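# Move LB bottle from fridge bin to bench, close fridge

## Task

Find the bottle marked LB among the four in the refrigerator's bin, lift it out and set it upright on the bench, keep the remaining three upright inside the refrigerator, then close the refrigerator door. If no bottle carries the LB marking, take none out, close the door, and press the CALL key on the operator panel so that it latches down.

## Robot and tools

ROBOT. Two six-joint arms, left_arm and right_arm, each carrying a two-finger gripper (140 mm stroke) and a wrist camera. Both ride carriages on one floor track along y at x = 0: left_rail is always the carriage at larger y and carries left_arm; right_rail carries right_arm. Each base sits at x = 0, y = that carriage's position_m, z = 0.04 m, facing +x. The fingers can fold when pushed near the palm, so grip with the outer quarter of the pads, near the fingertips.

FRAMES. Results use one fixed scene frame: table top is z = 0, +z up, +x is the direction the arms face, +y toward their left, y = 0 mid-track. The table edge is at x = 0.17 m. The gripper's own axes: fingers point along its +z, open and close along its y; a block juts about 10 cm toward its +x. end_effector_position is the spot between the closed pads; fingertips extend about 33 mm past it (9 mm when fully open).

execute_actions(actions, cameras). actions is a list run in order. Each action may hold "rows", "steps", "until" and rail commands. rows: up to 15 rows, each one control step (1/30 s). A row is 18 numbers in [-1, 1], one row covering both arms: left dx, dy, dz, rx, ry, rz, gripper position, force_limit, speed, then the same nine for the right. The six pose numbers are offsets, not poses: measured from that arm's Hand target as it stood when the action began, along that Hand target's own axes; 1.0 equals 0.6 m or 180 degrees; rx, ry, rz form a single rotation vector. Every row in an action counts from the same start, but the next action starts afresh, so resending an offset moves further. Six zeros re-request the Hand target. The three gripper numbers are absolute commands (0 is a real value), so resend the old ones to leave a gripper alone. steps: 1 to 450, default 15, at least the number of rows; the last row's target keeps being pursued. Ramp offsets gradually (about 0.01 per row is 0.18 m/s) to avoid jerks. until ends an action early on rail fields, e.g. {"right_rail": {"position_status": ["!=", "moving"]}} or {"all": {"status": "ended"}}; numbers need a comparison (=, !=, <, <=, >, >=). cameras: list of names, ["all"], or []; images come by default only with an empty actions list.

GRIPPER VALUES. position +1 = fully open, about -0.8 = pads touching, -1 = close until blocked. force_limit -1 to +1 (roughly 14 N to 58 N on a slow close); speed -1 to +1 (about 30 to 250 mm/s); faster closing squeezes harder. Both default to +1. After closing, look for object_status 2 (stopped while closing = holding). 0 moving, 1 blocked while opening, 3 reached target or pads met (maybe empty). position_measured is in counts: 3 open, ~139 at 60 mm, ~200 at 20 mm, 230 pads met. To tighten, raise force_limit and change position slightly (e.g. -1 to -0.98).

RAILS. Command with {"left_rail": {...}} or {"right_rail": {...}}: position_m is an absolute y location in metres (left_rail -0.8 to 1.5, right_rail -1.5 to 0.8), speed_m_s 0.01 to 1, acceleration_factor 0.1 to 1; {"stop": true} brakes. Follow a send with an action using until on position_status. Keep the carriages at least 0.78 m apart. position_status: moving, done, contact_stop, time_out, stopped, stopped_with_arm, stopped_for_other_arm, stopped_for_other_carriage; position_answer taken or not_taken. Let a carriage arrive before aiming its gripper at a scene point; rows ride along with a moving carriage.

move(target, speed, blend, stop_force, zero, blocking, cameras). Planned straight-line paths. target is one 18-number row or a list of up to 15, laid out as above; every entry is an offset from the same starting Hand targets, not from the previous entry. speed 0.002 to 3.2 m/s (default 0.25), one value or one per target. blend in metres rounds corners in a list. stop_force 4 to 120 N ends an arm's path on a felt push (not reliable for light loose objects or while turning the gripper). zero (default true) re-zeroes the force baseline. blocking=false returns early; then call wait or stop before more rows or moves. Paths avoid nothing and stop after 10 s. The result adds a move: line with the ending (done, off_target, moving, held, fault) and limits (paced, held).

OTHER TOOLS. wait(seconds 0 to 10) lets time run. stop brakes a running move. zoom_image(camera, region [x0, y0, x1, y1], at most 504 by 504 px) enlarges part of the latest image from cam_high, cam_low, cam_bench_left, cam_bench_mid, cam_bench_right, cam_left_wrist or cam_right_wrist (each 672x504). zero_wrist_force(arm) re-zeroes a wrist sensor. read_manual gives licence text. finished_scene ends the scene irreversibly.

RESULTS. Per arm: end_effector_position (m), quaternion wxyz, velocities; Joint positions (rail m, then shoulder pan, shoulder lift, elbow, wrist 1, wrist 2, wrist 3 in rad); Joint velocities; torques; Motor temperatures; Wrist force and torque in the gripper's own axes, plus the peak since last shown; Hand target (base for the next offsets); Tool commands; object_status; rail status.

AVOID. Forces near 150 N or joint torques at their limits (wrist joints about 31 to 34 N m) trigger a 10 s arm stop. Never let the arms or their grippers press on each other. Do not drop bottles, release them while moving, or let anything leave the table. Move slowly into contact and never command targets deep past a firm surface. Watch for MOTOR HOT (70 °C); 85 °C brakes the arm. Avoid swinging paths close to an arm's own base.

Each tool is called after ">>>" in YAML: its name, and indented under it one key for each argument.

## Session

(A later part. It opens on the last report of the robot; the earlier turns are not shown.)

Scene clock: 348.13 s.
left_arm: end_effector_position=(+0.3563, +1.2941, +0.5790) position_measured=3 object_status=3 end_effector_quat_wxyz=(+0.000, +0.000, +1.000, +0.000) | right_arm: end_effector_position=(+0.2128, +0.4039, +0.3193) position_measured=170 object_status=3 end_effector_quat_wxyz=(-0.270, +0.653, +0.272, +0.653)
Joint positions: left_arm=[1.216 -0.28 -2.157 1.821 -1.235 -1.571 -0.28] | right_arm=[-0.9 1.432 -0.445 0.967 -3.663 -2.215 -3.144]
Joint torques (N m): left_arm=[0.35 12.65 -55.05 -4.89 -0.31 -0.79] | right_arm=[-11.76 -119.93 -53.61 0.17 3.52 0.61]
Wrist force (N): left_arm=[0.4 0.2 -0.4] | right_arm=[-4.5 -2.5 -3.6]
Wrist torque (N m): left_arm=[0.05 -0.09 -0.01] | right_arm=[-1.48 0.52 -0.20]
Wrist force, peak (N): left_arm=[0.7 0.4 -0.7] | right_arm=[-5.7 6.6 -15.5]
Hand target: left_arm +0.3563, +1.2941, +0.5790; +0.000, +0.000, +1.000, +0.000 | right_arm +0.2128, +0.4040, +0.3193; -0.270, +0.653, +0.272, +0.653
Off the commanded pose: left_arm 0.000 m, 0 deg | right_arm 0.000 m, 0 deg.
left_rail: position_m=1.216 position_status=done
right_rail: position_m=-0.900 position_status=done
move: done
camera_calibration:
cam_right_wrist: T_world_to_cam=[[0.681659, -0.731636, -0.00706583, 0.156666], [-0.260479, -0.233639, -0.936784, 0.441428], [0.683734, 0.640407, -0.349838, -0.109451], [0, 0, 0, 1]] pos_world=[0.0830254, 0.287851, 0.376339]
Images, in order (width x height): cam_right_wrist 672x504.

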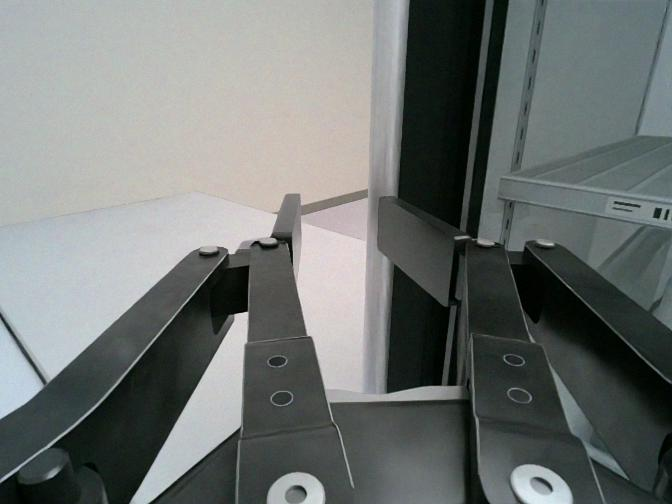

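>>> move:
  target:
    - [0,0,0,0,0,0,1,1,1,0,0,-0.1333,0,0,0,-0.324,-1,1]
    - [0,0,0,0,0,0,1,1,1,0,0.0332,-0.1333,0,0,0,-0.324,-1,1]
  speed: 0.12
  cameras: ["cam_right_wrist"]

Scene clock: 378.10 s.
left_arm: end_effector_position=(+0.3563, +1.2941, +0.5790) position_measured=3 object_status=3 end_effector_quat_wxyz=(+0.000, +0.000, +1.000, +0.000) | right_arm: end_effector_position=(+0.1704, +0.3333, +0.3194) position_measured=170 object_status=3 end_effector_quat_wxyz=(-0.270, +0.653, +0.272, +0.653)
Joint positions: left_arm=[1.216 -0.28 -2.157 1.821 -1.235 -1.571 -0.28] | right_arm=[-0.9 1.465 -0.553 1.196 -3.784 -2.248 -3.144]
Joint torques (N m): left_arm=[-2.22 13.81 -54.76 -4.72 -0.21 -0.91] | right_arm=[-13.18 -143.16 -33.6 -5.4 2.17 3.95]
Wrist force (N): left_arm=[0.0 0.1 -0.5] | right_arm=[-5.1 -5.6 -0.4]
Wrist torque (N m): left_arm=[0.04 0.00 -0.01] | right_arm=[-1.25 0.70 -0.25]
Wrist force, peak (N): left_arm=[0.7 0.3 -0.7] | right_arm=[-4.8 -7.4 -0.6]
Hand target: left_arm +0.3563, +1.2941, +0.5790; +0.000, +0.000, +1.000, +0.000 | right_arm +0.1705, +0.3332, +0.3194; -0.270, +0.653, +0.272, +0.653
Off the commanded pose: left_arm 0.000 m, 0 deg | right_arm 0.000 m, 0 deg.
left_rail: position_m=1.216 position_status=done
right_rail: position_m=-0.900 position_status=done
move: done
camera_calibration:
cam_right_wrist: T_world_to_cam=[[0.681659, -0.731636, -0.00706583, 0.133916], [-0.260479, -0.233639, -0.936784, 0.413982], [0.683734, 0.640407, -0.349838, -0.0352134], [0, 0, 0, 1]] pos_world=[0.0406254, 0.217251, 0.376439]
Images, in order (width x height): cam_right_wrist 672x504.

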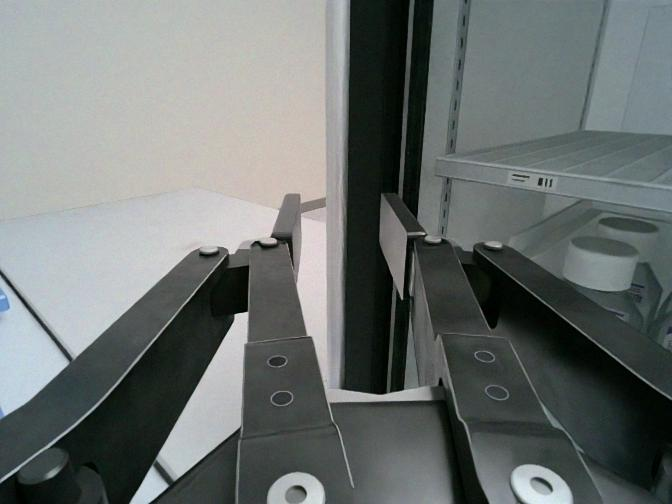

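>>> move:
  target: [0,0,0,0,0,0,1,1,1,0,0,0.1328,0,0,0,-0.324,-1,1]
  speed: 0.08
  stop_force: 10
  cameras: ["cam_right_wrist"]

Scene clock: 384.43 s.
left_arm: end_effector_position=(+0.3563, +1.2941, +0.5790) position_measured=3 object_status=3 end_effector_quat_wxyz=(+0.000, +0.000, +1.000, +0.000) | right_arm: end_effector_position=(+0.2267, +0.3897, +0.3193) position_measured=170 object_status=3 end_effector_quat_wxyz=(-0.270, +0.653, +0.272, +0.653)
Joint positions: left_arm=[1.216 -0.28 -2.157 1.821 -1.235 -1.571 -0.28] | right_arm=[-0.9 1.417 -0.47 1.019 -3.69 -2.2 -3.144]
Joint torques (N m): left_arm=[-2.5 11.36 -55.42 -4.43 -0.35 -1.09] | right_arm=[-12.82 -115.92 -49.61 -0.1 2.23 -1.3]
Wrist force (N): left_arm=[0.4 0.2 -0.5] | right_arm=[-4.9 -5.8 0.0]
Wrist torque (N m): left_arm=[0.04 -0.08 0.00] | right_arm=[-1.30 0.66 -0.25]
Wrist force, peak (N): left_arm=[0.3 0.6 -0.8] | right_arm=[-4.9 -6.5 0.6]
Hand target: left_arm +0.3563, +1.2941, +0.5790; +0.000, +0.000, +1.000, +0.000 | right_arm +0.2267, +0.3897, +0.3193; -0.270, +0.653, +0.272, +0.653
Off the commanded pose: left_arm 0.000 m, 0 deg | right_arm 0.000 m, 0 deg.
left_rail: position_m=1.216 position_status=done
right_rail: position_m=-0.900 position_status=done
move: done
camera_calibration:
cam_right_wrist: T_world_to_cam=[[0.681659, -0.731636, -0.00706583, 0.136802], [-0.260479, -0.233639, -0.936784, 0.441731], [0.683734, 0.640407, -0.349838, -0.109862], [0, 0, 0, 1]] pos_world=[0.0969254, 0.273651, 0.376339]
Images, in order (width x height): cam_right_wrist 672x504.

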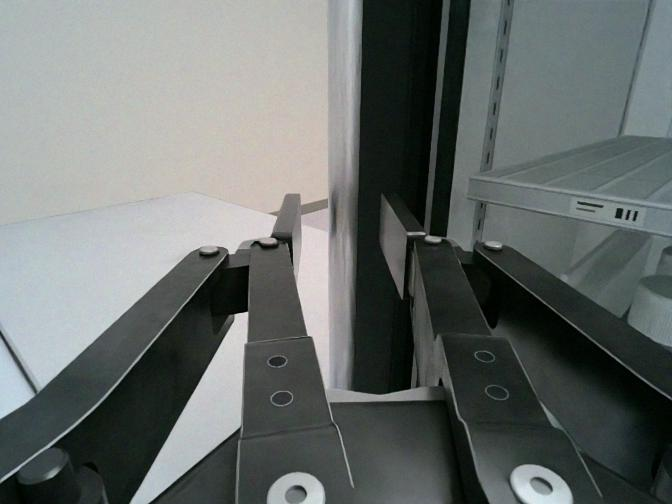

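>>> execute_actions:
  actions:
    - {"rows":[[0,0,0,0,0,0,1,1,1,0,0,0,0,0,0,-1,1,-1]],"steps":90}
  cameras: ["cam_right_wrist"]

Scene clock: 389.53 s.
left_arm: end_effector_position=(+0.3563, +1.2941, +0.5790) position_measured=3 object_status=3 end_effector_quat_wxyz=(+0.000, +0.000, +1.000, +0.000) | right_arm: end_effector_position=(+0.2267, +0.3897, +0.3193) position_measured=212 object_status=2 end_effector_quat_wxyz=(-0.270, +0.653, +0.272, +0.653)
Joint positions: left_arm=[1.216 -0.28 -2.157 1.821 -1.235 -1.571 -0.28] | right_arm=[-0.9 1.417 -0.47 1.019 -3.69 -2.2 -3.144]
Joint torques (N m): left_arm=[0.83 13.95 -55.11 -4.85 0.04 -1.15] | right_arm=[23.66 -125.36 -49.84 -0.27 10.4 -3.28]
Wrist force (N): left_arm=[0.3 0.0 -0.6] | right_arm=[-7.5 16.0 -17.1]
Wrist torque (N m): left_arm=[0.01 -0.05 0.00] | right_arm=[-2.14 0.49 -0.11]
Wrist force, peak (N): left_arm=[0.3 0.3 -0.9] | right_arm=[-7.7 16.1 -17.0]
Hand target: left_arm +0.3563, +1.2941, +0.5790; +0.000, +0.000, +1.000, +0.000 | right_arm +0.2267, +0.3897, +0.3193; -0.270, +0.653, +0.272, +0.653
Off the commanded pose: left_arm 0.000 m, 0 deg | right_arm 0.000 m, 0 deg.
left_rail: position_m=1.216 position_status=done
right_rail: position_m=-0.900 position_status=done
camera_calibration:
cam_right_wrist: T_world_to_cam=[[0.681659, -0.731636, -0.00706583, 0.136802], [-0.260479, -0.233639, -0.936784, 0.441731], [0.683734, 0.640407, -0.349838, -0.109862], [0, 0, 0, 1]] pos_world=[0.0969254, 0.273651, 0.376339]
Images, in order (width x height): cam_right_wrist 672x504.

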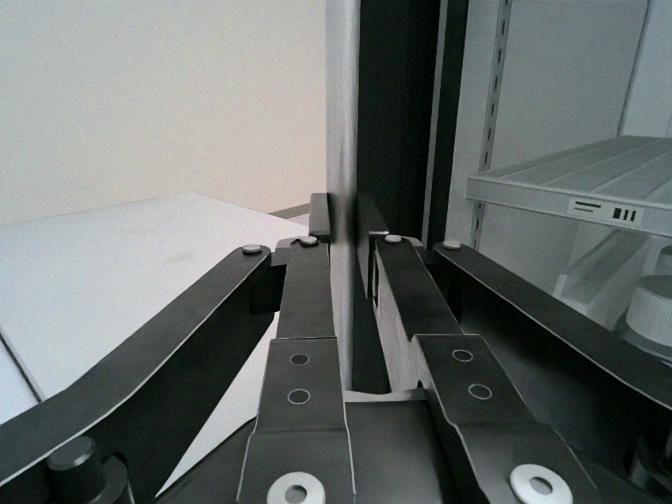

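>>> move:
  target:
    - [0,0,0,0,0,0,1,1,1,0,-0.057,-0.0882,0,0.0,0,-1,1,-1]
  speed: 0.08
  stop_force: 45

>>> wait:
  seconds: 0

Scene clock: 394.90 s.
left_arm: end_effector_position=(+0.3563, +1.2941, +0.5790) position_measured=3 object_status=3 end_effector_quat_wxyz=(+0.000, +0.000, +1.000, +0.000) | right_arm: end_effector_position=(+0.1651, +0.3763, +0.3193) position_measured=212 object_status=2 end_effector_quat_wxyz=(-0.270, +0.653, +0.272, +0.653)
Joint positions: left_arm=[1.216 -0.28 -2.157 1.821 -1.235 -1.571 -0.28] | right_arm=[-0.9 1.475 -0.487 1.057 -3.71 -2.257 -3.144]
Joint torques (N m): left_arm=[-1 14.05 -55.43 -4.95 -0.2 -0.96] | right_arm=[14.19 -145.68 -34.5 -4.86 -1.37 3.93]
Wrist force (N): left_arm=[-0.1 -0.1 -0.5] | right_arm=[-3.8 -2.7 -1.4]
Wrist torque (N m): left_arm=[-0.02 0.02 -0.01] | right_arm=[-0.92 0.67 -0.14]
Wrist force, peak (N): left_arm=[0.5 0.3 -1.0] | right_arm=[-7.7 16.5 -17.5]
Hand target: left_arm +0.3563, +1.2941, +0.5790; +0.000, +0.000, +1.000, +0.000 | right_arm +0.1651, +0.3763, +0.3193; -0.270, +0.653, +0.272, +0.653
Off the commanded pose: left_arm 0.000 m, 0 deg | right_arm 0.000 m, 0 deg.
left_rail: position_m=1.216 position_status=done
right_rail: position_m=-0.900 position_status=done
move: done

Scene clock: 394.90 s.
left_arm: end_effector_position=(+0.3563, +1.2941, +0.5790) position_measured=3 object_status=3 end_effector_quat_wxyz=(+0.000, +0.000, +1.000, +0.000) | right_arm: end_effector_position=(+0.1651, +0.3763, +0.3193) position_measured=212 object_status=2 end_effector_quat_wxyz=(-0.270, +0.653, +0.272, +0.653)
Joint positions: left_arm=[1.216 -0.28 -2.157 1.821 -1.235 -1.571 -0.28] | right_arm=[-0.9 1.475 -0.487 1.057 -3.71 -2.257 -3.144]
Joint torques (N m): left_arm=[-1 14.05 -55.43 -4.95 -0.2 -0.96] | right_arm=[14.19 -145.68 -34.5 -4.86 -1.37 3.93]
Wrist force (N): left_arm=[-0.1 -0.1 -0.5] | right_arm=[-3.8 -2.7 -1.4]
Wrist torque (N m): left_arm=[-0.02 0.02 -0.01] | right_arm=[-0.92 0.67 -0.14]
Wrist force, peak (N): left_arm=[-0.1 -0.1 -0.5] | right_arm=[-3.8 -2.7 -1.4]
Hand target: left_arm +0.3563, +1.2941, +0.5790; +0.000, +0.000, +1.000, +0.000 | right_arm +0.1651, +0.3763, +0.3193; -0.270, +0.653, +0.272, +0.653
Tool commands: left_gripper/position=+1.0 left_gripper/force_limit=+1.0 left_gripper/speed=+1.0 right_gripper/position=-1.0 right_gripper/force_limit=+1.0 right_gripper/speed=-1.0
Off the commanded pose: left_arm 0.000 m, 0 deg | right_arm 0.000 m, 0 deg.
left_rail: position_m=1.216 position_status=done
right_rail: position_m=-0.900 position_status=done

>>> move:
  target:
    - [0,0,0,0,0,0,1,1,1,0,-0.0345,-0.0708,0.0506,0,0,-1,1,-1]
    - [0,0,0,0,0,0,1,1,1,0,-0.0612,-0.1453,0.0722,0,0,-1,1,-1]
    - [0,0,0,0,0,0,1,1,1,0,-0.0772,-0.2092,0.0903,0,0,-1,1,-1]
    - [0,0,0,0,0,0,1,1,1,0,-0.0878,-0.2742,0.1083,0,0,-1,1,-1]
  speed: 0.1
  blend: [0.02,0.02,0.02,0]
  stop_force: 45

Scene clock: 406.30 s.
left_arm: end_effector_position=(+0.3563, +1.2941, +0.5790) position_measured=3 object_status=3 end_effector_quat_wxyz=(+0.000, +0.000, +1.000, +0.000) | right_arm: end_effector_position=(+0.0118, +0.2968, +0.3192) position_measured=212 object_status=2 end_effector_quat_wxyz=(-0.377, +0.598, +0.379, +0.598)
Joint positions: left_arm=[1.216 -0.28 -2.157 1.821 -1.235 -1.571 -0.28] | right_arm=[-0.9 1.526 -0.676 1.462 -3.926 -1.968 -3.143]
Joint torques (N m): left_arm=[0.58 11.69 -55.73 -4.57 -0.24 -1.15] | right_arm=[11.27 -130.01 -27.58 -5.85 1.69 3.73]
Wrist force (N): left_arm=[0.2 0.5 -0.5] | right_arm=[-3.6 -5.9 0.3]
Wrist torque (N m): left_arm=[0.11 -0.05 -0.01] | right_arm=[-0.79 0.72 -0.25]
Wrist force, peak (N): left_arm=[0.5 0.3 -0.8] | right_arm=[-6.1 -8.1 1.4]
Hand target: left_arm +0.3563, +1.2941, +0.5790; +0.000, +0.000, +1.000, +0.000 | right_arm +0.0118, +0.2968, +0.3192; -0.377, +0.598, +0.379, +0.598
Off the commanded pose: left_arm 0.000 m, 0 deg | right_arm 0.000 m, 0 deg.
left_rail: position_m=1.216 position_status=done
right_rail: position_m=-0.900 position_status=done
move: done; blend cut to 0.0198 m at target 2, 0.0198 m at target 3

>>> move:
  target:
    - [0,0,0,0,0,0,1,1,1,0,-0.0319,-0.0725,0.0217,0,0,-1,1,-1]
    - [0,0,0,0,0,0,1,1,1,0,-0.0553,-0.1483,0.0433,0,0,-1,1,-1]
    - [0,0,0,0,0,0,1,1,1,0,-0.0705,-0.2262,0.065,0,0,-1,1,-1]
    - [0,0,0,0,0,0,1,1,1,0,-0.0773,-0.3053,0.0867,0,0,-1,1,-1]
  speed: 0.1
  blend: [0.02,0.02,0.02,0]
  stop_force: 45
  cameras: ["cam_high"]

Scene clock: 415.50 s.
left_arm: end_effector_position=(+0.3563, +1.2941, +0.5790) position_measured=3 object_status=3 end_effector_quat_wxyz=(+0.000, +0.000, +1.000, +0.000) | right_arm: end_effector_position=(-0.1086, +0.1511, +0.3194) position_measured=214 object_status=2 end_effector_quat_wxyz=(-0.455, +0.541, +0.457, +0.541)
Joint positions: left_arm=[1.216 -0.28 -2.157 1.821 -1.235 -1.571 -0.28] | right_arm=[-0.9 1.56 -0.85 1.85 -4.139 -1.73 -3.143]
Joint torques (N m): left_arm=[-1.83 11.98 -55.84 -4.67 -0.33 -1.33] | right_arm=[-14.81 -120.57 -26.11 -9.72 1.61 2.17]
Wrist force (N): left_arm=[0.1 0.3 -0.9] | right_arm=[-12.3 -6.6 0.5]
Wrist torque (N m): left_arm=[0.07 -0.01 0.00] | right_arm=[-1.01 0.49 -0.32]
Wrist force, peak (N): left_arm=[0.7 0.1 -0.9] | right_arm=[-14.9 -6.7 0.5]
Hand target: left_arm +0.3563, +1.2941, +0.5790; +0.000, +0.000, +1.000, +0.000 | right_arm -0.1086, +0.1511, +0.3194; -0.455, +0.541, +0.457, +0.541
Off the commanded pose: left_arm 0.000 m, 0 deg | right_arm 0.000 m, 0 deg.
left_rail: position_m=1.216 position_status=done
right_rail: position_m=-0.900 position_status=done
move: done
Images, in order (width x height): cam_high 672x504.

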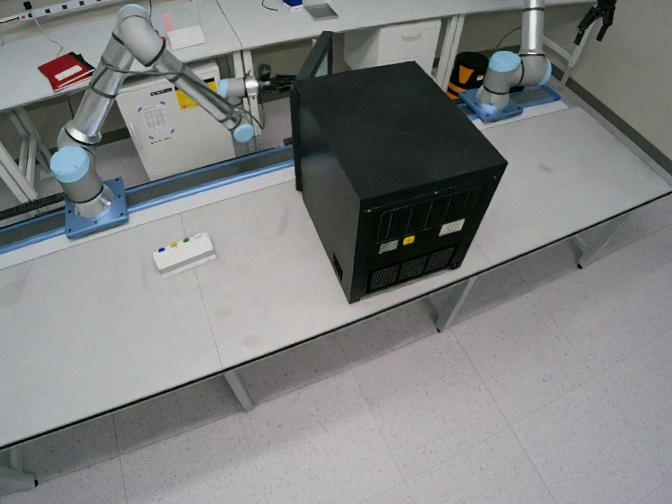

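>>> move:
  target:
    - [0,0,0,0,0,0,1,1,1,0,-0.021,-0.0765,0.0217,0,0,-1,1,-1]
    - [0,0,0,0,0,0,1,1,1,0,-0.0328,-0.1553,0.0433,0,0,-1,1,-1]
    - [0,0,0,0,0,0,1,1,1,0,-0.0365,-0.235,0.065,0,0,-1,1,-1]
    - [0,0,0,0,0,0,1,1,1,0,-0.0317,-0.3147,0.0867,0,0,-1,1,-1]
  speed: 0.1
  blend: [0.02,0.02,0.02,0]
  stop_force: 45

Scene clock: 427.00 s.
left_arm: end_effector_position=(+0.3563, +1.2941, +0.5790) position_measured=3 object_status=3 end_effector_quat_wxyz=(+0.000, +0.000, +1.000, +0.000) | right_arm: end_effector_position=(-0.1593, -0.0317, +0.3197) position_measured=233 object_status=3 end_effector_quat_wxyz=(+0.524, -0.474, -0.526, -0.474)
Joint positions: left_arm=[1.216 -0.28 -2.157 1.821 -1.235 -1.571 -0.28] | right_arm=[-0.9 1.476 -1.011 2.244 -4.372 -1.374 -3.143]
Joint torques (N m): left_arm=[-1.12 12.31 -54.41 -4.62 -0.55 -1.16] | right_arm=[-14.27 -89.02 -11.65 -6.37 2.44 -3.11]
Wrist force (N): left_arm=[0.2 0.4 -0.6] | right_arm=[-3.1 -3.6 -1.1]
Wrist torque (N m): left_arm=[0.10 -0.03 -0.01] | right_arm=[-0.78 0.25 -0.25]
Wrist force, peak (N): left_arm=[0.4 0.6 -0.9] | right_arm=[-25.3 31.7 -7.9]
Hand target: left_arm +0.3563, +1.2941, +0.5790; +0.000, +0.000, +1.000, +0.000 | right_arm -0.1593, -0.0317, +0.3197; +0.524, -0.474, -0.526, -0.474
Off the commanded pose: left_arm 0.000 m, 0 deg | right_arm 0.000 m, 0 deg.
left_rail: position_m=1.216 position_status=done
right_rail: position_m=-0.900 position_status=done
move: done

>>> execute_actions:
  actions: []
  cameras: ["cam_right_wrist","cam_high","cam_bench_left"]

Scene clock: 436.23 s.
left_arm: end_effector_position=(+0.3563, +1.2941, +0.5790) position_measured=3 object_status=3 end_effector_quat_wxyz=(+0.000, +0.000, +1.000, +0.000) | right_arm: end_effector_position=(-0.1593, -0.0317, +0.3197) position_measured=233 object_status=3 end_effector_quat_wxyz=(+0.524, -0.474, -0.526, -0.474)
Joint positions: left_arm=[1.216 -0.28 -2.157 1.821 -1.235 -1.571 -0.28] | right_arm=[-0.9 1.476 -1.011 2.244 -4.372 -1.374 -3.143]
Joint velocities: within noise
Joint torques (N m): left_arm=[-1.47 13.22 -56.31 -4.98 0.11 -1] | right_arm=[-13.9 -88.85 -12.1 -6.35 2.35 -3.01]
Motor temperatures (°C): left_arm=[30 29 27 35 38 30] | right_arm=[32 34 31 33 34 32]
Wrist force (N): left_arm=[0.2 0.0 -0.6] | right_arm=[-3.5 -3.9 -1.1]
Wrist torque (N m): left_arm=[0.02 -0.03 -0.01] | right_arm=[-0.87 0.33 -0.26]
Wrist force, peak (N): left_arm=[0.3 0.3 -1.1] | right_arm=[-3.5 -4.3 -1.3]
Hand target: left_arm +0.3563, +1.2941, +0.5790; +0.000, +0.000, +1.000, +0.000 | right_arm -0.1593, -0.0317, +0.3197; +0.524, -0.474, -0.526, -0.474
Tool commands: left_gripper/position=+1.0 left_gripper/force_limit=+1.0 left_gripper/speed=+1.0 right_gripper/position=-1.0 right_gripper/force_limit=+1.0 right_gripper/speed=-1.0
Off the commanded pose: left_arm 0.000 m, 0 deg | right_arm 0.000 m, 0 deg.
left_rail: position_m=1.216 position_status=done
right_rail: position_m=-0.900 position_status=done
camera_calibration:
cam_right_wrist: T_world_to_cam=[[0.997906, 0.0641206, -0.00845171, 0.16771], [0.0146606, -0.351543, -0.936057, 0.282918], [-0.0629916, 0.933973, -0.351747, 0.315004], [0, 0, 0, 1]] pos_world=[-0.151664, -0.205501, 0.377047]
Images, in order (width x height): cam_high 672x504, cam_bench_left 672x504, cam_right_wrist 672x504.

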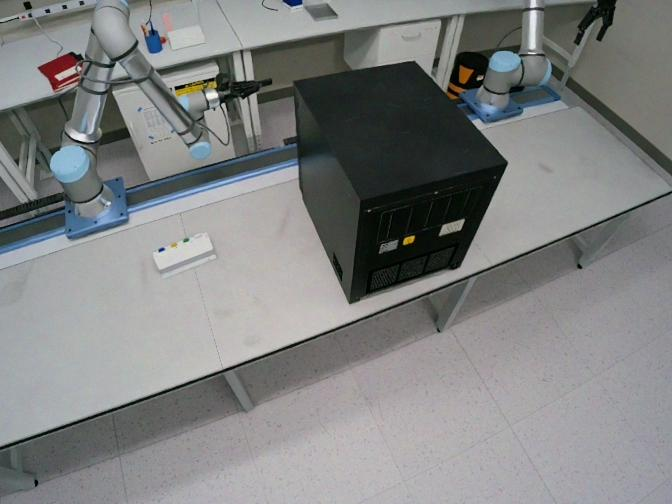

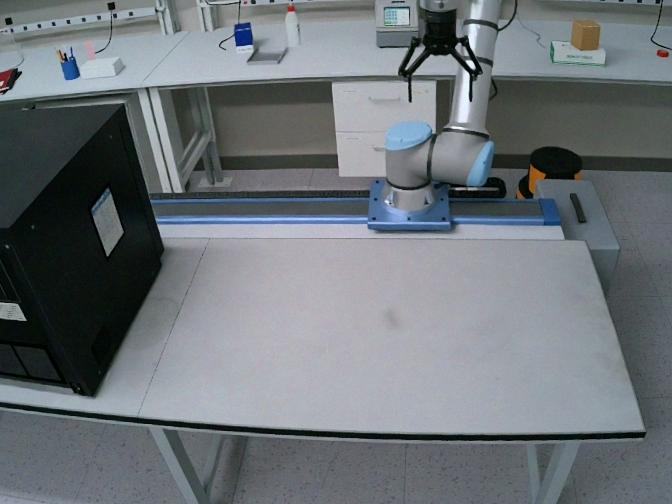

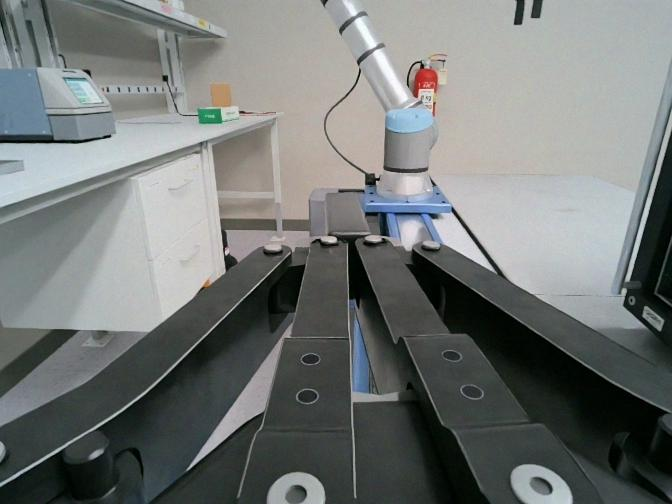

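>>> move:
  target:
    - [0,0,0,0,0,0,1,1,1,0,0.344,0.27,-0.1428,0,0,-0.324,1,1]
    - [0,0,0,0,0,0,1,1,1,0,0.6074,0.5506,-0.2817,0,0,-0.324,1,1]
  speed: 0.25
  blend: [0.03,0]
  cameras: ["cam_right_wrist"]

Scene clock: 466.30 s.
left_arm: end_effector_position=(+0.3563, +1.2941, +0.5790) position_measured=3 object_status=3 end_effector_quat_wxyz=(+0.000, +0.000, +1.000, +0.000) | right_arm: end_effector_position=(+0.1695, +0.3341, +0.3194) position_measured=170 object_status=3 end_effector_quat_wxyz=(-0.270, +0.653, +0.272, +0.653)
Joint positions: left_arm=[1.216 -0.28 -2.157 1.821 -1.235 -1.571 -0.28] | right_arm=[-0.9 1.466 -0.552 1.193 -3.783 -2.249 -3.144]
Joint torques (N m): left_arm=[-0.85 13.2 -56.67 -4.83 -0.47 -1.12] | right_arm=[12.15 -111.08 -48.81 -0.39 -2.41 -3.21]
Wrist force (N): left_arm=[0.4 0.1 -0.6] | right_arm=[-3.6 -3.6 -1.6]
Wrist torque (N m): left_arm=[0.03 -0.08 -0.01] | right_arm=[-0.80 0.36 -0.25]
Wrist force, peak (N): left_arm=[0.6 0.2 -1.0] | right_arm=[-3.4 -5.7 -2.0]
Hand target: left_arm +0.3563, +1.2941, +0.5790; +0.000, +0.000, +1.000, +0.000 | right_arm +0.1695, +0.3341, +0.3194; -0.270, +0.653, +0.272, +0.653
Off the commanded pose: left_arm 0.000 m, 0 deg | right_arm 0.000 m, 0 deg.
left_rail: position_m=1.216 position_status=done
right_rail: position_m=-0.900 position_status=done
move: done
camera_calibration:
cam_right_wrist: T_world_to_cam=[[0.681755, -0.731546, -0.0071158, 0.13511], [-0.260481, -0.23364, -0.936783, 0.413935], [0.683637, 0.64051, -0.349839, -0.0351283], [0, 0, 0, 1]] pos_world=[0.0397256, 0.218051, 0.376439]
Images, in order (width x height): cam_right_wrist 672x504.

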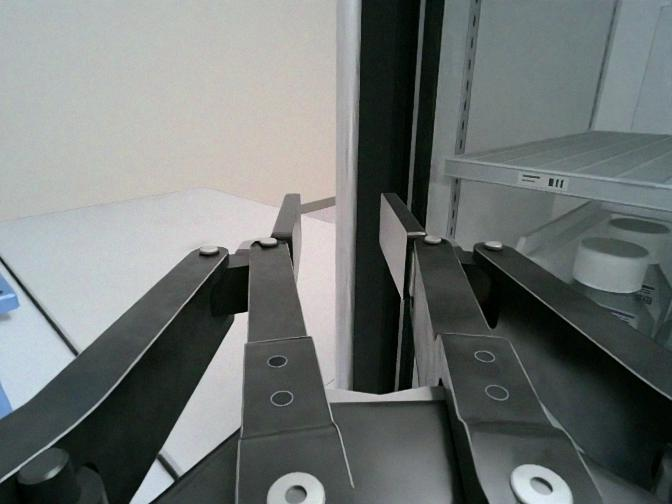

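>>> move:
  target:
    - [0,0,0,0,0,0,1,1,1,0,0.0025,0.1381,0,0,0,-0.324,1,1]
  speed: 0.12
  stop_force: 10

>>> execute_actions:
  actions:
    - {"rows":[[0,0,0,0,0,0,1,1,1,0,0,0,0,0,0,-0.544,0,-0.8]],"steps":40}
  cameras: ["cam_right_wrist"]

Scene clock: 471.63 s.
left_arm: end_effector_position=(+0.3563, +1.2941, +0.5790) position_measured=3 object_status=3 end_effector_quat_wxyz=(+0.000, +0.000, +1.000, +0.000) | right_arm: end_effector_position=(+0.2290, +0.3917, +0.3193) position_measured=170 object_status=3 end_effector_quat_wxyz=(-0.270, +0.653, +0.272, +0.653)
Joint positions: left_arm=[1.216 -0.28 -2.157 1.821 -1.235 -1.571 -0.28] | right_arm=[-0.9 1.415 -0.467 1.012 -3.687 -2.198 -3.144]
Joint torques (N m): left_arm=[-0.18 10.64 -56.74 -4.69 -0.58 -1.28] | right_arm=[-13.2 -116.07 -49.56 -0.12 2.32 -3.07]
Wrist force (N): left_arm=[0.3 0.0 -0.7] | right_arm=[-3.5 -3.9 -1.2]
Wrist torque (N m): left_arm=[0.01 -0.07 -0.01] | right_arm=[-0.87 0.34 -0.25]
Wrist force, peak (N): left_arm=[0.7 0.3 -0.8] | right_arm=[-3.0 -4.2 -2.8]
Hand target: left_arm +0.3563, +1.2941, +0.5790; +0.000, +0.000, +1.000, +0.000 | right_arm +0.2290, +0.3917, +0.3193; -0.270, +0.653, +0.272, +0.653
Off the commanded pose: left_arm 0.000 m, 0 deg | right_arm 0.000 m, 0 deg.
left_rail: position_m=1.216 position_status=done
right_rail: position_m=-0.900 position_status=done
move: done

Scene clock: 473.17 s.
left_arm: end_effector_position=(+0.3563, +1.2941, +0.5790) position_measured=3 object_status=3 end_effector_quat_wxyz=(+0.000, +0.000, +1.000, +0.000) | right_arm: end_effector_position=(+0.2290, +0.3918, +0.3193) position_measured=198 object_status=3 end_effector_quat_wxyz=(-0.270, +0.653, +0.272, +0.653)
Joint positions: left_arm=[1.216 -0.28 -2.157 1.821 -1.235 -1.571 -0.28] | right_arm=[-0.9 1.415 -0.467 1.012 -3.687 -2.198 -3.144]
Joint torques (N m): left_arm=[-0.57 12.46 -56.21 -4.78 -0.56 -1] | right_arm=[-15.19 -116.07 -50.18 -0.17 2.3 -3.2]
Wrist force (N): left_arm=[0.3 0.0 -0.5] | right_arm=[-3.4 -3.8 -1.6]
Wrist torque (N m): left_arm=[0.00 -0.06 -0.01] | right_arm=[-0.85 0.33 -0.25]
Wrist force, peak (N): left_arm=[0.4 0.3 -1.0] | right_arm=[-3.4 -4.0 -1.5]
Hand target: left_arm +0.3563, +1.2941, +0.5790; +0.000, +0.000, +1.000, +0.000 | right_arm +0.2290, +0.3918, +0.3193; -0.270, +0.653, +0.272, +0.653
Off the commanded pose: left_arm 0.000 m, 0 deg | right_arm 0.000 m, 0 deg.
left_rail: position_m=1.216 position_status=done
right_rail: position_m=-0.900 position_status=done
camera_calibration:
cam_right_wrist: T_world_to_cam=[[0.681659, -0.731636, -0.00706583, 0.136771], [-0.260479, -0.233639, -0.936784, 0.44282], [0.683734, 0.640407, -0.349838, -0.112779], [0, 0, 0, 1]] pos_world=[0.0992254, 0.275751, 0.376339]
Images, in order (width x height): cam_right_wrist 672x504.

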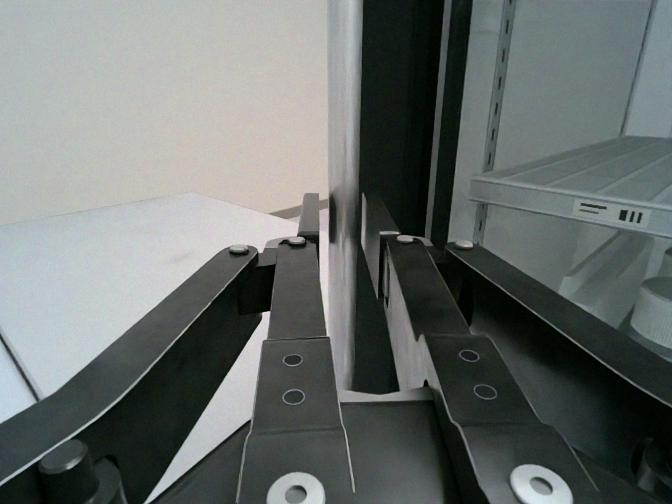

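>>> move:
  target:
    - [0,0,0,0,0,0,1,1,1,0,-0.0758,-0.1092,0.0472,0,0,-0.544,0,-0.8]
    - [0,0,0,0,0,0,1,1,1,0,-0.1244,-0.2322,0.0944,0,0,-0.544,0,-0.8]
    - [0,0,0,0,0,0,1,1,1,0,-0.1507,-0.3617,0.1417,0,0,-0.544,0,-0.8]
  speed: [0.07,0.12,0.12]
  blend: [0.02,0.02,0]
  stop_force: 45
  cameras: ["cam_right_wrist"]

Scene clock: 484.77 s.
left_arm: end_effector_position=(+0.3563, +1.2941, +0.5790) position_measured=3 object_status=3 end_effector_quat_wxyz=(+0.000, +0.000, +1.000, +0.000) | right_arm: end_effector_position=(+0.0119, +0.3017, +0.3192) position_measured=198 object_status=3 end_effector_quat_wxyz=(-0.408, +0.577, +0.410, +0.577)
Joint positions: left_arm=[1.216 -0.28 -2.157 1.821 -1.235 -1.571 -0.28] | right_arm=[-0.9 1.487 -0.692 1.495 -3.944 -1.825 -3.143]
Joint torques (N m): left_arm=[0.9 12.69 -57.33 -4.51 -0.39 -1.3] | right_arm=[42.36 -131.18 -41.72 -3.58 16.96 2.92]
Wrist force (N): left_arm=[0.4 0.4 -0.8] | right_arm=[-7.9 30.1 -24.7]
Wrist torque (N m): left_arm=[0.08 -0.07 -0.01] | right_arm=[-2.28 0.24 -0.19]
Wrist force, peak (N): left_arm=[0.6 0.2 -1.0] | right_arm=[-15.5 46.8 -42.1]
Hand target: left_arm +0.3563, +1.2941, +0.5790; +0.000, +0.000, +1.000, +0.000 | right_arm +0.0119, +0.3017, +0.3192; -0.408, +0.577, +0.410, +0.577
Off the commanded pose: left_arm 0.000 m, 0 deg | right_arm 0.000 m, 0 deg.
left_rail: position_m=1.216 position_status=done
right_rail: position_m=-0.900 position_status=done
move: done
camera_calibration:
cam_right_wrist: T_world_to_cam=[[0.930251, -0.366846, -0.00754246, 0.105996], [-0.135326, -0.323908, -0.93636, 0.390711], [0.341057, 0.872071, -0.35096, 0.0279164], [0, 0, 0, 1]] pos_world=[-0.0552508, 0.141094, 0.376443]
Images, in order (width x height): cam_right_wrist 672x504.

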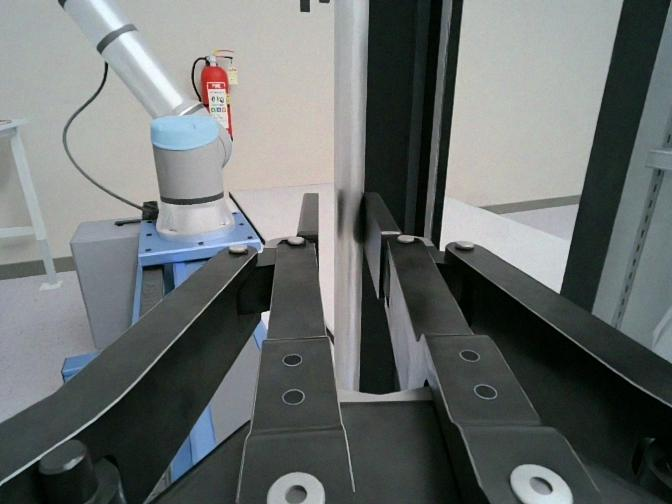

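>>> move:
  target: [0,0,0,0,0,0,1,1,1,0,0.005,0,0,0,0,-0.544,0,-0.8]
  speed: 0.05

Scene clock: 499.33 s.
left_arm: end_effector_position=(+0.3563, +1.2941, +0.5790) position_measured=3 object_status=3 end_effector_quat_wxyz=(+0.000, +0.000, +1.000, +0.000) | right_arm: end_effector_position=(+0.0144, +0.3008, +0.3192) position_measured=198 object_status=3 end_effector_quat_wxyz=(-0.408, +0.577, +0.410, +0.577)
Joint positions: left_arm=[1.216 -0.28 -2.157 1.821 -1.235 -1.571 -0.28] | right_arm=[-0.9 1.484 -0.693 1.498 -3.945 -1.821 -3.143]
Joint torques (N m): left_arm=[-1.4 12.17 -56.97 -4.67 -0.57 -1.01] | right_arm=[-11.8 -129.53 -29.49 -6.57 2.95 -3.35]
Wrist force (N): left_arm=[0.3 0.0 -0.5] | right_arm=[-4.7 -1.4 -2.3]
Wrist torque (N m): left_arm=[0.00 -0.04 -0.01] | right_arm=[-0.91 0.29 -0.24]
Wrist force, peak (N): left_arm=[0.3 0.3 -1.3] | right_arm=[-7.8 30.3 -25.3]
Hand target: left_arm +0.3563, +1.2941, +0.5790; +0.000, +0.000, +1.000, +0.000 | right_arm +0.0147, +0.3007, +0.3192; -0.408, +0.577, +0.410, +0.577
Off the commanded pose: left_arm 0.000 m, 0 deg | right_arm 0.000 m, 0 deg.
left_rail: position_m=1.216 position_status=done
right_rail: position_m=-0.900 position_status=done
move: done

>>> move:
  target:
    - [0,0,0,0,0,0,1,1,1,0,-0.0452,-0.0857,0.0417,0,0,-0.544,0,-0.8]
    - [0,0,0,0,0,0,1,1,1,0,-0.08,-0.1777,0.0861,0,0,-0.544,0,-0.8]
  speed: 0.1
  blend: [0.02,0]
  stop_force: 45

Scene clock: 505.73 s.
left_arm: end_effector_position=(+0.3563, +1.2941, +0.5790) position_measured=3 object_status=3 end_effector_quat_wxyz=(+0.000, +0.000, +1.000, +0.000) | right_arm: end_effector_position=(-0.0659, +0.2160, +0.3193) position_measured=198 object_status=3 end_effector_quat_wxyz=(+0.482, -0.517, -0.484, -0.516)
Joint positions: left_arm=[1.216 -0.28 -2.157 1.821 -1.235 -1.571 -0.28] | right_arm=[-0.9 1.46 -0.805 1.746 -4.081 -1.527 -3.143]
Joint torques (N m): left_arm=[-1.14 12.65 -57.16 -4.78 -0.29 -1.09] | right_arm=[-13.66 -117.14 -24.43 -6.19 2.38 2.24]
Wrist force (N): left_arm=[0.2 0.4 -0.7] | right_arm=[-5.0 1.3 -1.5]
Wrist torque (N m): left_arm=[0.10 -0.04 -0.01] | right_arm=[0.30 0.70 -0.25]
Wrist force, peak (N): left_arm=[0.3 0.4 -1.1] | right_arm=[-5.5 4.2 -1.1]
Hand target: left_arm +0.3563, +1.2941, +0.5790; +0.000, +0.000, +1.000, +0.000 | right_arm -0.0659, +0.2160, +0.3193; +0.482, -0.517, -0.484, -0.516
Off the commanded pose: left_arm 0.000 m, 0 deg | right_arm 0.000 m, 0 deg.
left_rail: position_m=1.216 position_status=done
right_rail: position_m=-0.900 position_status=done
move: done

>>> move:
  target:
    - [0,0,0,0,0,0,1,1,1,0,-0.048,-0.086,0.0389,0,0,-0.544,0,-0.8]
    - [0,0,0,0,0,0,1,1,1,0,-0.0837,-0.1775,0.0778,0,0,-0.544,0,-0.8]
  speed: 0.1
  blend: [0.02,0]
  stop_force: 45
  cameras: ["cam_right_wrist"]

Scene clock: 512.37 s.
left_arm: end_effector_position=(+0.3563, +1.2941, +0.5790) position_measured=3 object_status=3 end_effector_quat_wxyz=(+0.000, +0.000, +1.000, +0.000) | right_arm: end_effector_position=(-0.1232, +0.1131, +0.3194) position_measured=198 object_status=3 end_effector_quat_wxyz=(+0.541, -0.454, -0.543, -0.454)
Joint positions: left_arm=[1.216 -0.28 -2.157 1.821 -1.235 -1.571 -0.28] | right_arm=[-0.9 1.405 -0.9 1.965 -4.204 -1.228 -3.144]
Joint torques (N m): left_arm=[-1.35 10.8 -56.66 -4.75 -0.43 -0.96] | right_arm=[-12.99 -104.4 -18.83 -5.96 2.32 -2.82]
Wrist force (N): left_arm=[0.1 0.1 -0.8] | right_arm=[-5.1 0.9 -1.5]
Wrist torque (N m): left_arm=[0.02 0.00 -0.01] | right_arm=[0.22 0.73 -0.25]
Wrist force, peak (N): left_arm=[0.4 0.0 -1.3] | right_arm=[-6.0 0.6 -1.6]
Hand target: left_arm +0.3563, +1.2941, +0.5790; +0.000, +0.000, +1.000, +0.000 | right_arm -0.1232, +0.1131, +0.3194; +0.541, -0.454, -0.543, -0.454
Off the commanded pose: left_arm 0.000 m, 0 deg | right_arm 0.000 m, 0 deg.
left_rail: position_m=1.216 position_status=done
right_rail: position_m=-0.900 position_status=done
move: done
camera_calibration:
cam_right_wrist: T_world_to_cam=[[0.990277, 0.138844, -0.00862076, 0.113025], [0.0408618, -0.349556, -0.936024, 0.336064], [-0.132975, 0.926571, -0.35183, 0.174256], [0, 0, 0, 1]] pos_world=[-0.102486, -0.0596802, 0.376847]
Images, in order (width x height): cam_right_wrist 672x504.

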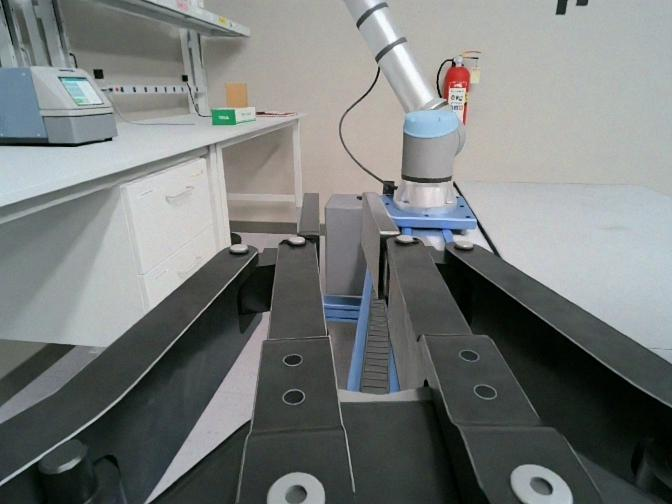

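>>> move:
  target:
    - [0,0,0,0,0,0,1,1,1,0,0.2273,0.107,-0.1111,0,0,-0.324,1,1]
    - [0,0,0,0,0,0,1,1,1,0,0.5679,0.257,-0.25,0,0,-0.324,1,1]
  speed: 0.25
  blend: [0.03,0]
  cameras: ["cam_right_wrist"]

Scene clock: 534.50 s.
left_arm: end_effector_position=(+0.3563, +1.2941, +0.5790) position_measured=3 object_status=3 end_effector_quat_wxyz=(+0.000, +0.000, +1.000, +0.000) | right_arm: end_effector_position=(+0.1850, +0.3249, +0.3194) position_measured=170 object_status=3 end_effector_quat_wxyz=(-0.326, +0.627, +0.328, +0.627)
Joint positions: left_arm=[1.216 -0.28 -2.157 1.821 -1.235 -1.571 -0.28] | right_arm=[-0.9 1.396 -0.619 1.338 -3.859 -2.004 -3.144]
Joint torques (N m): left_arm=[-0.62 12.38 -57.13 -4.84 -0.39 -1.03] | right_arm=[11.59 -104.1 -47.74 -0.69 -1.49 -3.21]
Wrist force (N): left_arm=[0.3 0.0 -1.0] | right_arm=[-5.2 1.3 -1.6]
Wrist torque (N m): left_arm=[0.01 -0.06 -0.01] | right_arm=[0.29 0.73 -0.26]
Wrist force, peak (N): left_arm=[0.2 0.5 -1.2] | right_arm=[-6.0 1.2 -1.5]
Hand target: left_arm +0.3563, +1.2941, +0.5790; +0.000, +0.000, +1.000, +0.000 | right_arm +0.1850, +0.3250, +0.3194; -0.326, +0.627, +0.328, +0.627
Off the commanded pose: left_arm 0.000 m, 0 deg | right_arm 0.000 m, 0 deg.
left_rail: position_m=1.216 position_status=done
right_rail: position_m=-0.900 position_status=done
move: done
camera_calibration:
cam_right_wrist: T_world_to_cam=[[0.798478, -0.601981, -0.00721229, 0.054155], [-0.21625, -0.275616, -0.936628, 0.42126], [0.561844, 0.749437, -0.350252, -0.0525719], [0, 0, 0, 1]] pos_world=[0.077393, 0.188106, 0.376541]
Images, in order (width x height): cam_right_wrist 672x504.

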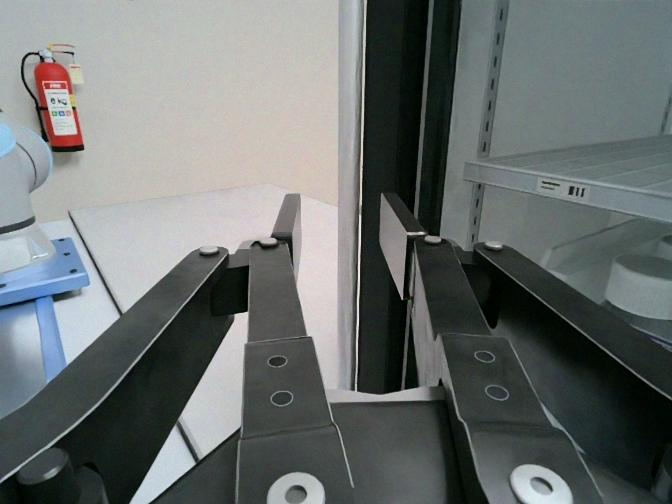

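>>> move:
  target: [0,0,0,0,0,0,1,1,1,0,0.0084,0.1259,0,0,0,-0.324,1,1]
  speed: 0.12
  stop_force: 10
  cameras: ["cam_right_wrist"]

Scene clock: 552.97 s.
left_arm: end_effector_position=(+0.3563, +1.2941, +0.5790) position_measured=3 object_status=3 end_effector_quat_wxyz=(+0.000, +0.000, +1.000, +0.000) | right_arm: end_effector_position=(+0.2323, +0.3841, +0.3194) position_measured=170 object_status=3 end_effector_quat_wxyz=(-0.326, +0.627, +0.328, +0.627)
Joint positions: left_arm=[1.216 -0.28 -2.157 1.821 -1.235 -1.571 -0.28] | right_arm=[-0.9 1.359 -0.537 1.162 -3.765 -1.967 -3.144]
Joint torques (N m): left_arm=[-0.71 10.32 -56.85 -4.68 -0.52 -1.17] | right_arm=[-13.64 -110.85 -48.27 -0.27 2.35 -3.28]
Wrist force (N): left_arm=[0.3 0.2 -0.8] | right_arm=[-5.0 1.2 -1.8]
Wrist torque (N m): left_arm=[0.05 -0.05 -0.01] | right_arm=[0.28 0.69 -0.25]
Wrist force, peak (N): left_arm=[0.3 0.2 -1.2] | right_arm=[-5.4 1.2 -2.9]
Hand target: left_arm +0.3563, +1.2941, +0.5790; +0.000, +0.000, +1.000, +0.000 | right_arm +0.2323, +0.3841, +0.3194; -0.326, +0.627, +0.328, +0.627
Off the commanded pose: left_arm 0.000 m, 0 deg | right_arm 0.000 m, 0 deg.
left_rail: position_m=1.216 position_status=done
right_rail: position_m=-0.900 position_status=done
move: done
camera_calibration:
cam_right_wrist: T_world_to_cam=[[0.7984, -0.602085, -0.00716271, 0.052041], [-0.216253, -0.275621, -0.936626, 0.447712], [0.561954, 0.749351, -0.350258, -0.123539], [0, 0, 0, 1]] pos_world=[0.124693, 0.247306, 0.376441]
Images, in order (width x height): cam_right_wrist 672x504.

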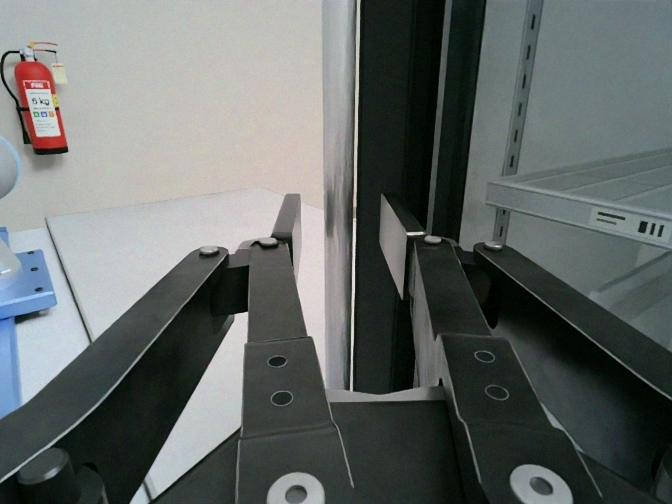

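>>> execute_actions:
  actions:
    - {"rows":[[0,0,0,0,0,0,1,1,1,0,-0.0028,0,0,0,0,-0.324,1,1]],"steps":20}
    - {"rows":[[0,0,0,0,0,0,1,1,1,0,0,0,0,0,0,-1,1,-1]],"steps":90}
  cameras: ["cam_right_wrist"]

Scene clock: 562.80 s.
left_arm: end_effector_position=(+0.3563, +1.2941, +0.5790) position_measured=3 object_status=3 end_effector_quat_wxyz=(+0.000, +0.000, +1.000, +0.000) | right_arm: end_effector_position=(+0.2310, +0.3850, +0.3194) position_measured=212 object_status=2 end_effector_quat_wxyz=(-0.326, +0.627, +0.328, +0.627)
Joint positions: left_arm=[1.216 -0.28 -2.157 1.821 -1.235 -1.571 -0.28] | right_arm=[-0.9 1.361 -0.536 1.159 -3.764 -1.969 -3.144]
Joint torques (N m): left_arm=[0.6 11.88 -57.51 -4.86 -0.27 -0.81] | right_arm=[12.22 -116.08 -48.24 -0.33 5.87 -2.42]
Wrist force (N): left_arm=[0.4 0.0 -0.9] | right_arm=[-7.1 11.7 -15.1]
Wrist torque (N m): left_arm=[0.00 -0.09 -0.01] | right_arm=[-0.11 0.62 -0.22]
Wrist force, peak (N): left_arm=[0.6 0.0 -1.1] | right_arm=[-7.2 11.9 -15.4]
Hand target: left_arm +0.3563, +1.2941, +0.5790; +0.000, +0.000, +1.000, +0.000 | right_arm +0.2310, +0.3850, +0.3194; -0.326, +0.627, +0.328, +0.627
Off the commanded pose: left_arm 0.000 m, 0 deg | right_arm 0.000 m, 0 deg.
left_rail: position_m=1.216 position_status=done
right_rail: position_m=-0.900 position_status=done
camera_calibration:
cam_right_wrist: T_world_to_cam=[[0.7984, -0.602085, -0.00716271, 0.0537006], [-0.216253, -0.275621, -0.936626, 0.447657], [0.561954, 0.749351, -0.350258, -0.123427], [0, 0, 0, 1]] pos_world=[0.123293, 0.248206, 0.376441]
Images, in order (width x height): cam_right_wrist 672x504.

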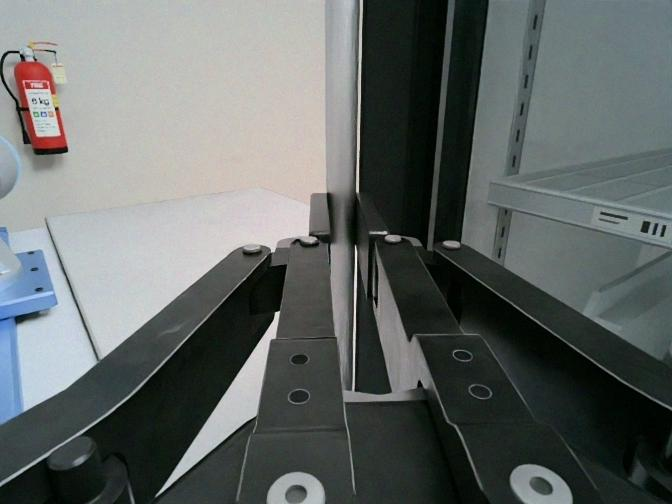

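>>> move:
  target:
    - [0,0,0,0,0,0,1,1,1,0,-0.0858,-0.0963,0.05,0,0,-1,1,-1]
  speed: 0.08
  stop_force: 45

Scene clock: 571.10 s.
left_arm: end_effector_position=(+0.3563, +1.2941, +0.5790) position_measured=3 object_status=3 end_effector_quat_wxyz=(+0.000, +0.000, +1.000, +0.000) | right_arm: end_effector_position=(+0.1557, +0.3670, +0.3193) position_measured=212 object_status=2 end_effector_quat_wxyz=(-0.375, +0.599, +0.377, +0.599)
Joint positions: left_arm=[1.216 -0.28 -2.157 1.821 -1.235 -1.571 -0.28] | right_arm=[-0.9 1.381 -0.599 1.296 -3.836 -1.832 -3.144]
Joint torques (N m): left_arm=[-1.72 11.73 -57.31 -4.79 -0.04 -1.17] | right_arm=[11.09 -134.39 -29.14 -5.12 1.58 3.88]
Wrist force (N): left_arm=[0.4 0.1 -0.8] | right_arm=[-1.9 1.1 0.4]
Wrist torque (N m): left_arm=[0.04 -0.09 -0.01] | right_arm=[0.81 0.84 -0.29]
Wrist force, peak (N): left_arm=[0.3 0.3 -1.2] | right_arm=[-1.6 1.1 22.8]
Hand target: left_arm +0.3563, +1.2941, +0.5790; +0.000, +0.000, +1.000, +0.000 | right_arm +0.1557, +0.3670, +0.3193; -0.375, +0.599, +0.377, +0.599
Off the commanded pose: left_arm 0.000 m, 0 deg | right_arm 0.000 m, 0 deg.
left_rail: position_m=1.216 position_status=done
right_rail: position_m=-0.900 position_status=done
move: done

>>> move:
  target:
    - [0,0,0,0,0,0,1,1,1,0,-0.0842,-0.0977,0.05,0,0,-1,1,-1]
    - [0,0,0,0,0,0,1,1,1,0,-0.1498,-0.2085,0.1,0,0,-1,1,-1]
  speed: 0.1
  blend: [0.02,0]
  stop_force: 45

Scene clock: 577.30 s.
left_arm: end_effector_position=(+0.3563, +1.2941, +0.5790) position_measured=3 object_status=3 end_effector_quat_wxyz=(+0.000, +0.000, +1.000, +0.000) | right_arm: end_effector_position=(+0.0203, +0.2936, +0.3192) position_measured=212 object_status=2 end_effector_quat_wxyz=(-0.464, +0.533, +0.466, +0.533)
Joint positions: left_arm=[1.216 -0.28 -2.157 1.821 -1.235 -1.571 -0.28] | right_arm=[-0.9 1.397 -0.725 1.569 -3.983 -1.534 -3.144]
Joint torques (N m): left_arm=[0.23 11.86 -57.15 -4.54 -0.39 -0.93] | right_arm=[-14.5 -127.91 -27.4 -7.08 1.55 2.93]
Wrist force (N): left_arm=[0.2 0.4 -0.8] | right_arm=[-6.1 1.0 0.1]
Wrist torque (N m): left_arm=[0.09 -0.03 -0.01] | right_arm=[0.79 0.71 -0.42]
Wrist force, peak (N): left_arm=[0.4 0.0 -1.2] | right_arm=[-7.6 0.8 0.6]
Hand target: left_arm +0.3563, +1.2941, +0.5790; +0.000, +0.000, +1.000, +0.000 | right_arm +0.0203, +0.2936, +0.3192; -0.464, +0.533, +0.466, +0.533
Off the commanded pose: left_arm 0.000 m, 0 deg | right_arm 0.000 m, 0 deg.
left_rail: position_m=1.216 position_status=done
right_rail: position_m=-0.900 position_status=done
move: done

>>> move:
  target:
    - [0,0,0,0,0,0,1,1,1,0,-0.081,-0.1008,0.05,0,0,-1,1,-1]
  speed: 0.1
  stop_force: 45
  cameras: ["cam_right_wrist"]

Scene clock: 588.10 s.
left_arm: end_effector_position=(+0.3563, +1.2941, +0.5790) position_measured=3 object_status=3 end_effector_quat_wxyz=(+0.000, +0.000, +1.000, +0.000) | right_arm: end_effector_position=(-0.0361, +0.2403, +0.3193) position_measured=212 object_status=2 end_effector_quat_wxyz=(+0.504, -0.495, -0.506, -0.495)
Joint positions: left_arm=[1.216 -0.28 -2.157 1.821 -1.235 -1.571 -0.28] | right_arm=[-0.9 1.388 -0.785 1.702 -4.056 -1.368 -3.144]
Joint torques (N m): left_arm=[-1.36 12.47 -58.28 -4.72 -0.76 -1.22] | right_arm=[-13.89 -126.97 -28.68 -9.4 1.62 -3.15]
Wrist force (N): left_arm=[0.3 0.3 -0.8] | right_arm=[-11.7 0.6 0.5]
Wrist torque (N m): left_arm=[0.07 -0.06 -0.01] | right_arm=[0.71 0.64 -0.34]
Wrist force, peak (N): left_arm=[-0.1 0.2 -1.4] | right_arm=[-12.3 0.5 -1.6]
Hand target: left_arm +0.3563, +1.2941, +0.5790; +0.000, +0.000, +1.000, +0.000 | right_arm -0.0361, +0.2403, +0.3193; +0.504, -0.495, -0.506, -0.495
Off the commanded pose: left_arm 0.000 m, 0 deg | right_arm 0.000 m, 0 deg.
left_rail: position_m=1.216 position_status=done
right_rail: position_m=-0.900 position_status=done
move: done
camera_calibration:
cam_right_wrist: T_world_to_cam=[[0.999809, -0.017749, -0.00824031, 0.0470424], [-0.0139546, -0.351464, -0.936097, 0.375353], [0.0137186, 0.936033, -0.351645, 0.0707856], [0, 0, 0, 1]] pos_world=[-0.0427666, 0.0665006, 0.376646]
Images, in order (width x height): cam_right_wrist 672x504.

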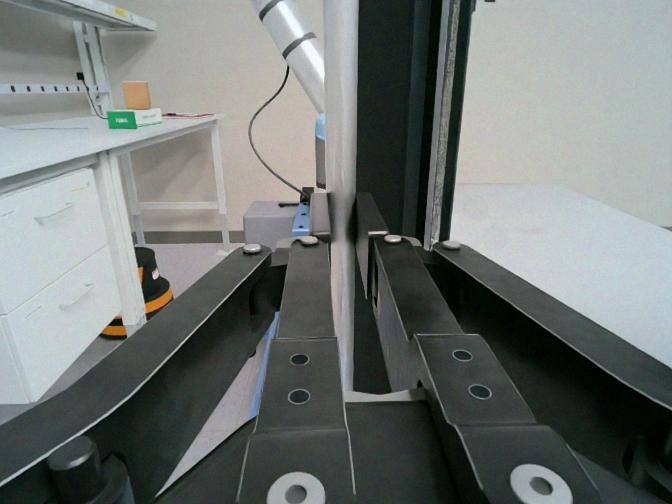

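>>> move:
  target:
    - [0,0,0,0,0,0,1,1,1,-0.003,-0.0785,-0.102,0.05,0,0,-1,1,-1]
  speed: 0.1
  stop_force: 45

Scene clock: 592.40 s.
left_arm: end_effector_position=(+0.3563, +1.2941, +0.5790) position_measured=3 object_status=3 end_effector_quat_wxyz=(+0.000, +0.000, +1.000, +0.000) | right_arm: end_effector_position=(-0.0820, +0.1782, +0.3175) position_measured=212 object_status=2 end_effector_quat_wxyz=(+0.541, -0.454, -0.543, -0.454)
Joint positions: left_arm=[1.216 -0.28 -2.157 1.821 -1.235 -1.571 -0.28] | right_arm=[-0.9 1.364 -0.84 1.831 -4.13 -1.187 -3.144]
Joint torques (N m): left_arm=[-0.43 11.35 -58.29 -4.81 -0.18 -0.99] | right_arm=[-13.09 -100.17 -14.28 -1.91 2.47 -2.77]
Wrist force (N): left_arm=[0.5 0.2 -0.9] | right_arm=[4.7 2.1 -1.8]
Wrist torque (N m): left_arm=[0.04 -0.10 -0.01] | right_arm=[0.53 1.16 -0.34]
Wrist force, peak (N): left_arm=[0.6 0.2 -1.1] | right_arm=[-11.5 0.9 3.3]
Hand target: left_arm +0.3563, +1.2941, +0.5790; +0.000, +0.000, +1.000, +0.000 | right_arm -0.0820, +0.1782, +0.3175; +0.541, -0.454, -0.543, -0.454
Off the commanded pose: left_arm 0.000 m, 0 deg | right_arm 0.000 m, 0 deg.
left_rail: position_m=1.216 position_status=done
right_rail: position_m=-0.900 position_status=done
move: done

>>> move:
  target:
    - [0,0,0,0,0,0,1,1,1,0,-0.0772,-0.1035,0.05,0,0,-1,1,-1]
  speed: 0.1
  stop_force: 45

Scene clock: 597.00 s.
left_arm: end_effector_position=(+0.3563, +1.2941, +0.5790) position_measured=3 object_status=3 end_effector_quat_wxyz=(+0.000, +0.000, +1.000, +0.000) | right_arm: end_effector_position=(-0.1166, +0.1089, +0.3176) position_measured=212 object_status=2 end_effector_quat_wxyz=(+0.575, -0.410, -0.577, -0.410)
Joint positions: left_arm=[1.216 -0.28 -2.157 1.821 -1.235 -1.571 -0.28] | right_arm=[-0.9 1.322 -0.891 1.951 -4.198 -0.987 -3.144]
Joint torques (N m): left_arm=[-0.64 11.74 -58.03 -4.98 -0.08 -1.19] | right_arm=[35.56 -109.13 -23.06 -5.95 17.5 -1.21]
Wrist force (N): left_arm=[0.2 0.2 -0.9] | right_arm=[-8.5 37.0 -33.1]
Wrist torque (N m): left_arm=[0.05 -0.04 -0.01] | right_arm=[-0.78 0.69 -0.34]
Wrist force, peak (N): left_arm=[0.4 0.4 -1.3] | right_arm=[-8.0 37.3 -33.2]
Hand target: left_arm +0.3563, +1.2941, +0.5790; +0.000, +0.000, +1.000, +0.000 | right_arm -0.1166, +0.1089, +0.3177; +0.575, -0.410, -0.577, -0.410
Off the commanded pose: left_arm 0.000 m, 0 deg | right_arm 0.000 m, 0 deg.
left_rail: position_m=1.216 position_status=done
right_rail: position_m=-0.900 position_status=done
move: done

>>> move:
  target: [0,0,0,0,0,0,1,1,1,0,0.0025,-0.0022,0,0,0,-1,1,-1]
  speed: 0.05

Scene clock: 605.40 s.
left_arm: end_effector_position=(+0.3563, +1.2941, +0.5790) position_measured=3 object_status=3 end_effector_quat_wxyz=(+0.000, +0.000, +1.000, +0.000) | right_arm: end_effector_position=(-0.1151, +0.1081, +0.3177) position_measured=212 object_status=2 end_effector_quat_wxyz=(+0.575, -0.410, -0.577, -0.409)
Joint positions: left_arm=[1.216 -0.28 -2.157 1.821 -1.235 -1.571 -0.28] | right_arm=[-0.9 1.319 -0.892 1.953 -4.199 -0.984 -3.144]
Joint torques (N m): left_arm=[-1.09 11.83 -58.44 -4.73 -0.51 -1.23] | right_arm=[-9.15 -107.07 -19.61 -6.04 3.47 3.57]
Wrist force (N): left_arm=[0.2 0.3 -0.7] | right_arm=[-6.7 4.9 -4.5]
Wrist torque (N m): left_arm=[0.07 -0.03 -0.01] | right_arm=[0.35 0.70 -0.33]
Wrist force, peak (N): left_arm=[0.6 0.3 -1.1] | right_arm=[-8.4 38.2 -33.5]
Hand target: left_arm +0.3563, +1.2941, +0.5790; +0.000, +0.000, +1.000, +0.000 | right_arm -0.1148, +0.1082, +0.3177; +0.575, -0.410, -0.577, -0.410
Off the commanded pose: left_arm 0.000 m, 0 deg | right_arm 0.000 m, 0 deg.
left_rail: position_m=1.216 position_status=done
right_rail: position_m=-0.900 position_status=done
move: done


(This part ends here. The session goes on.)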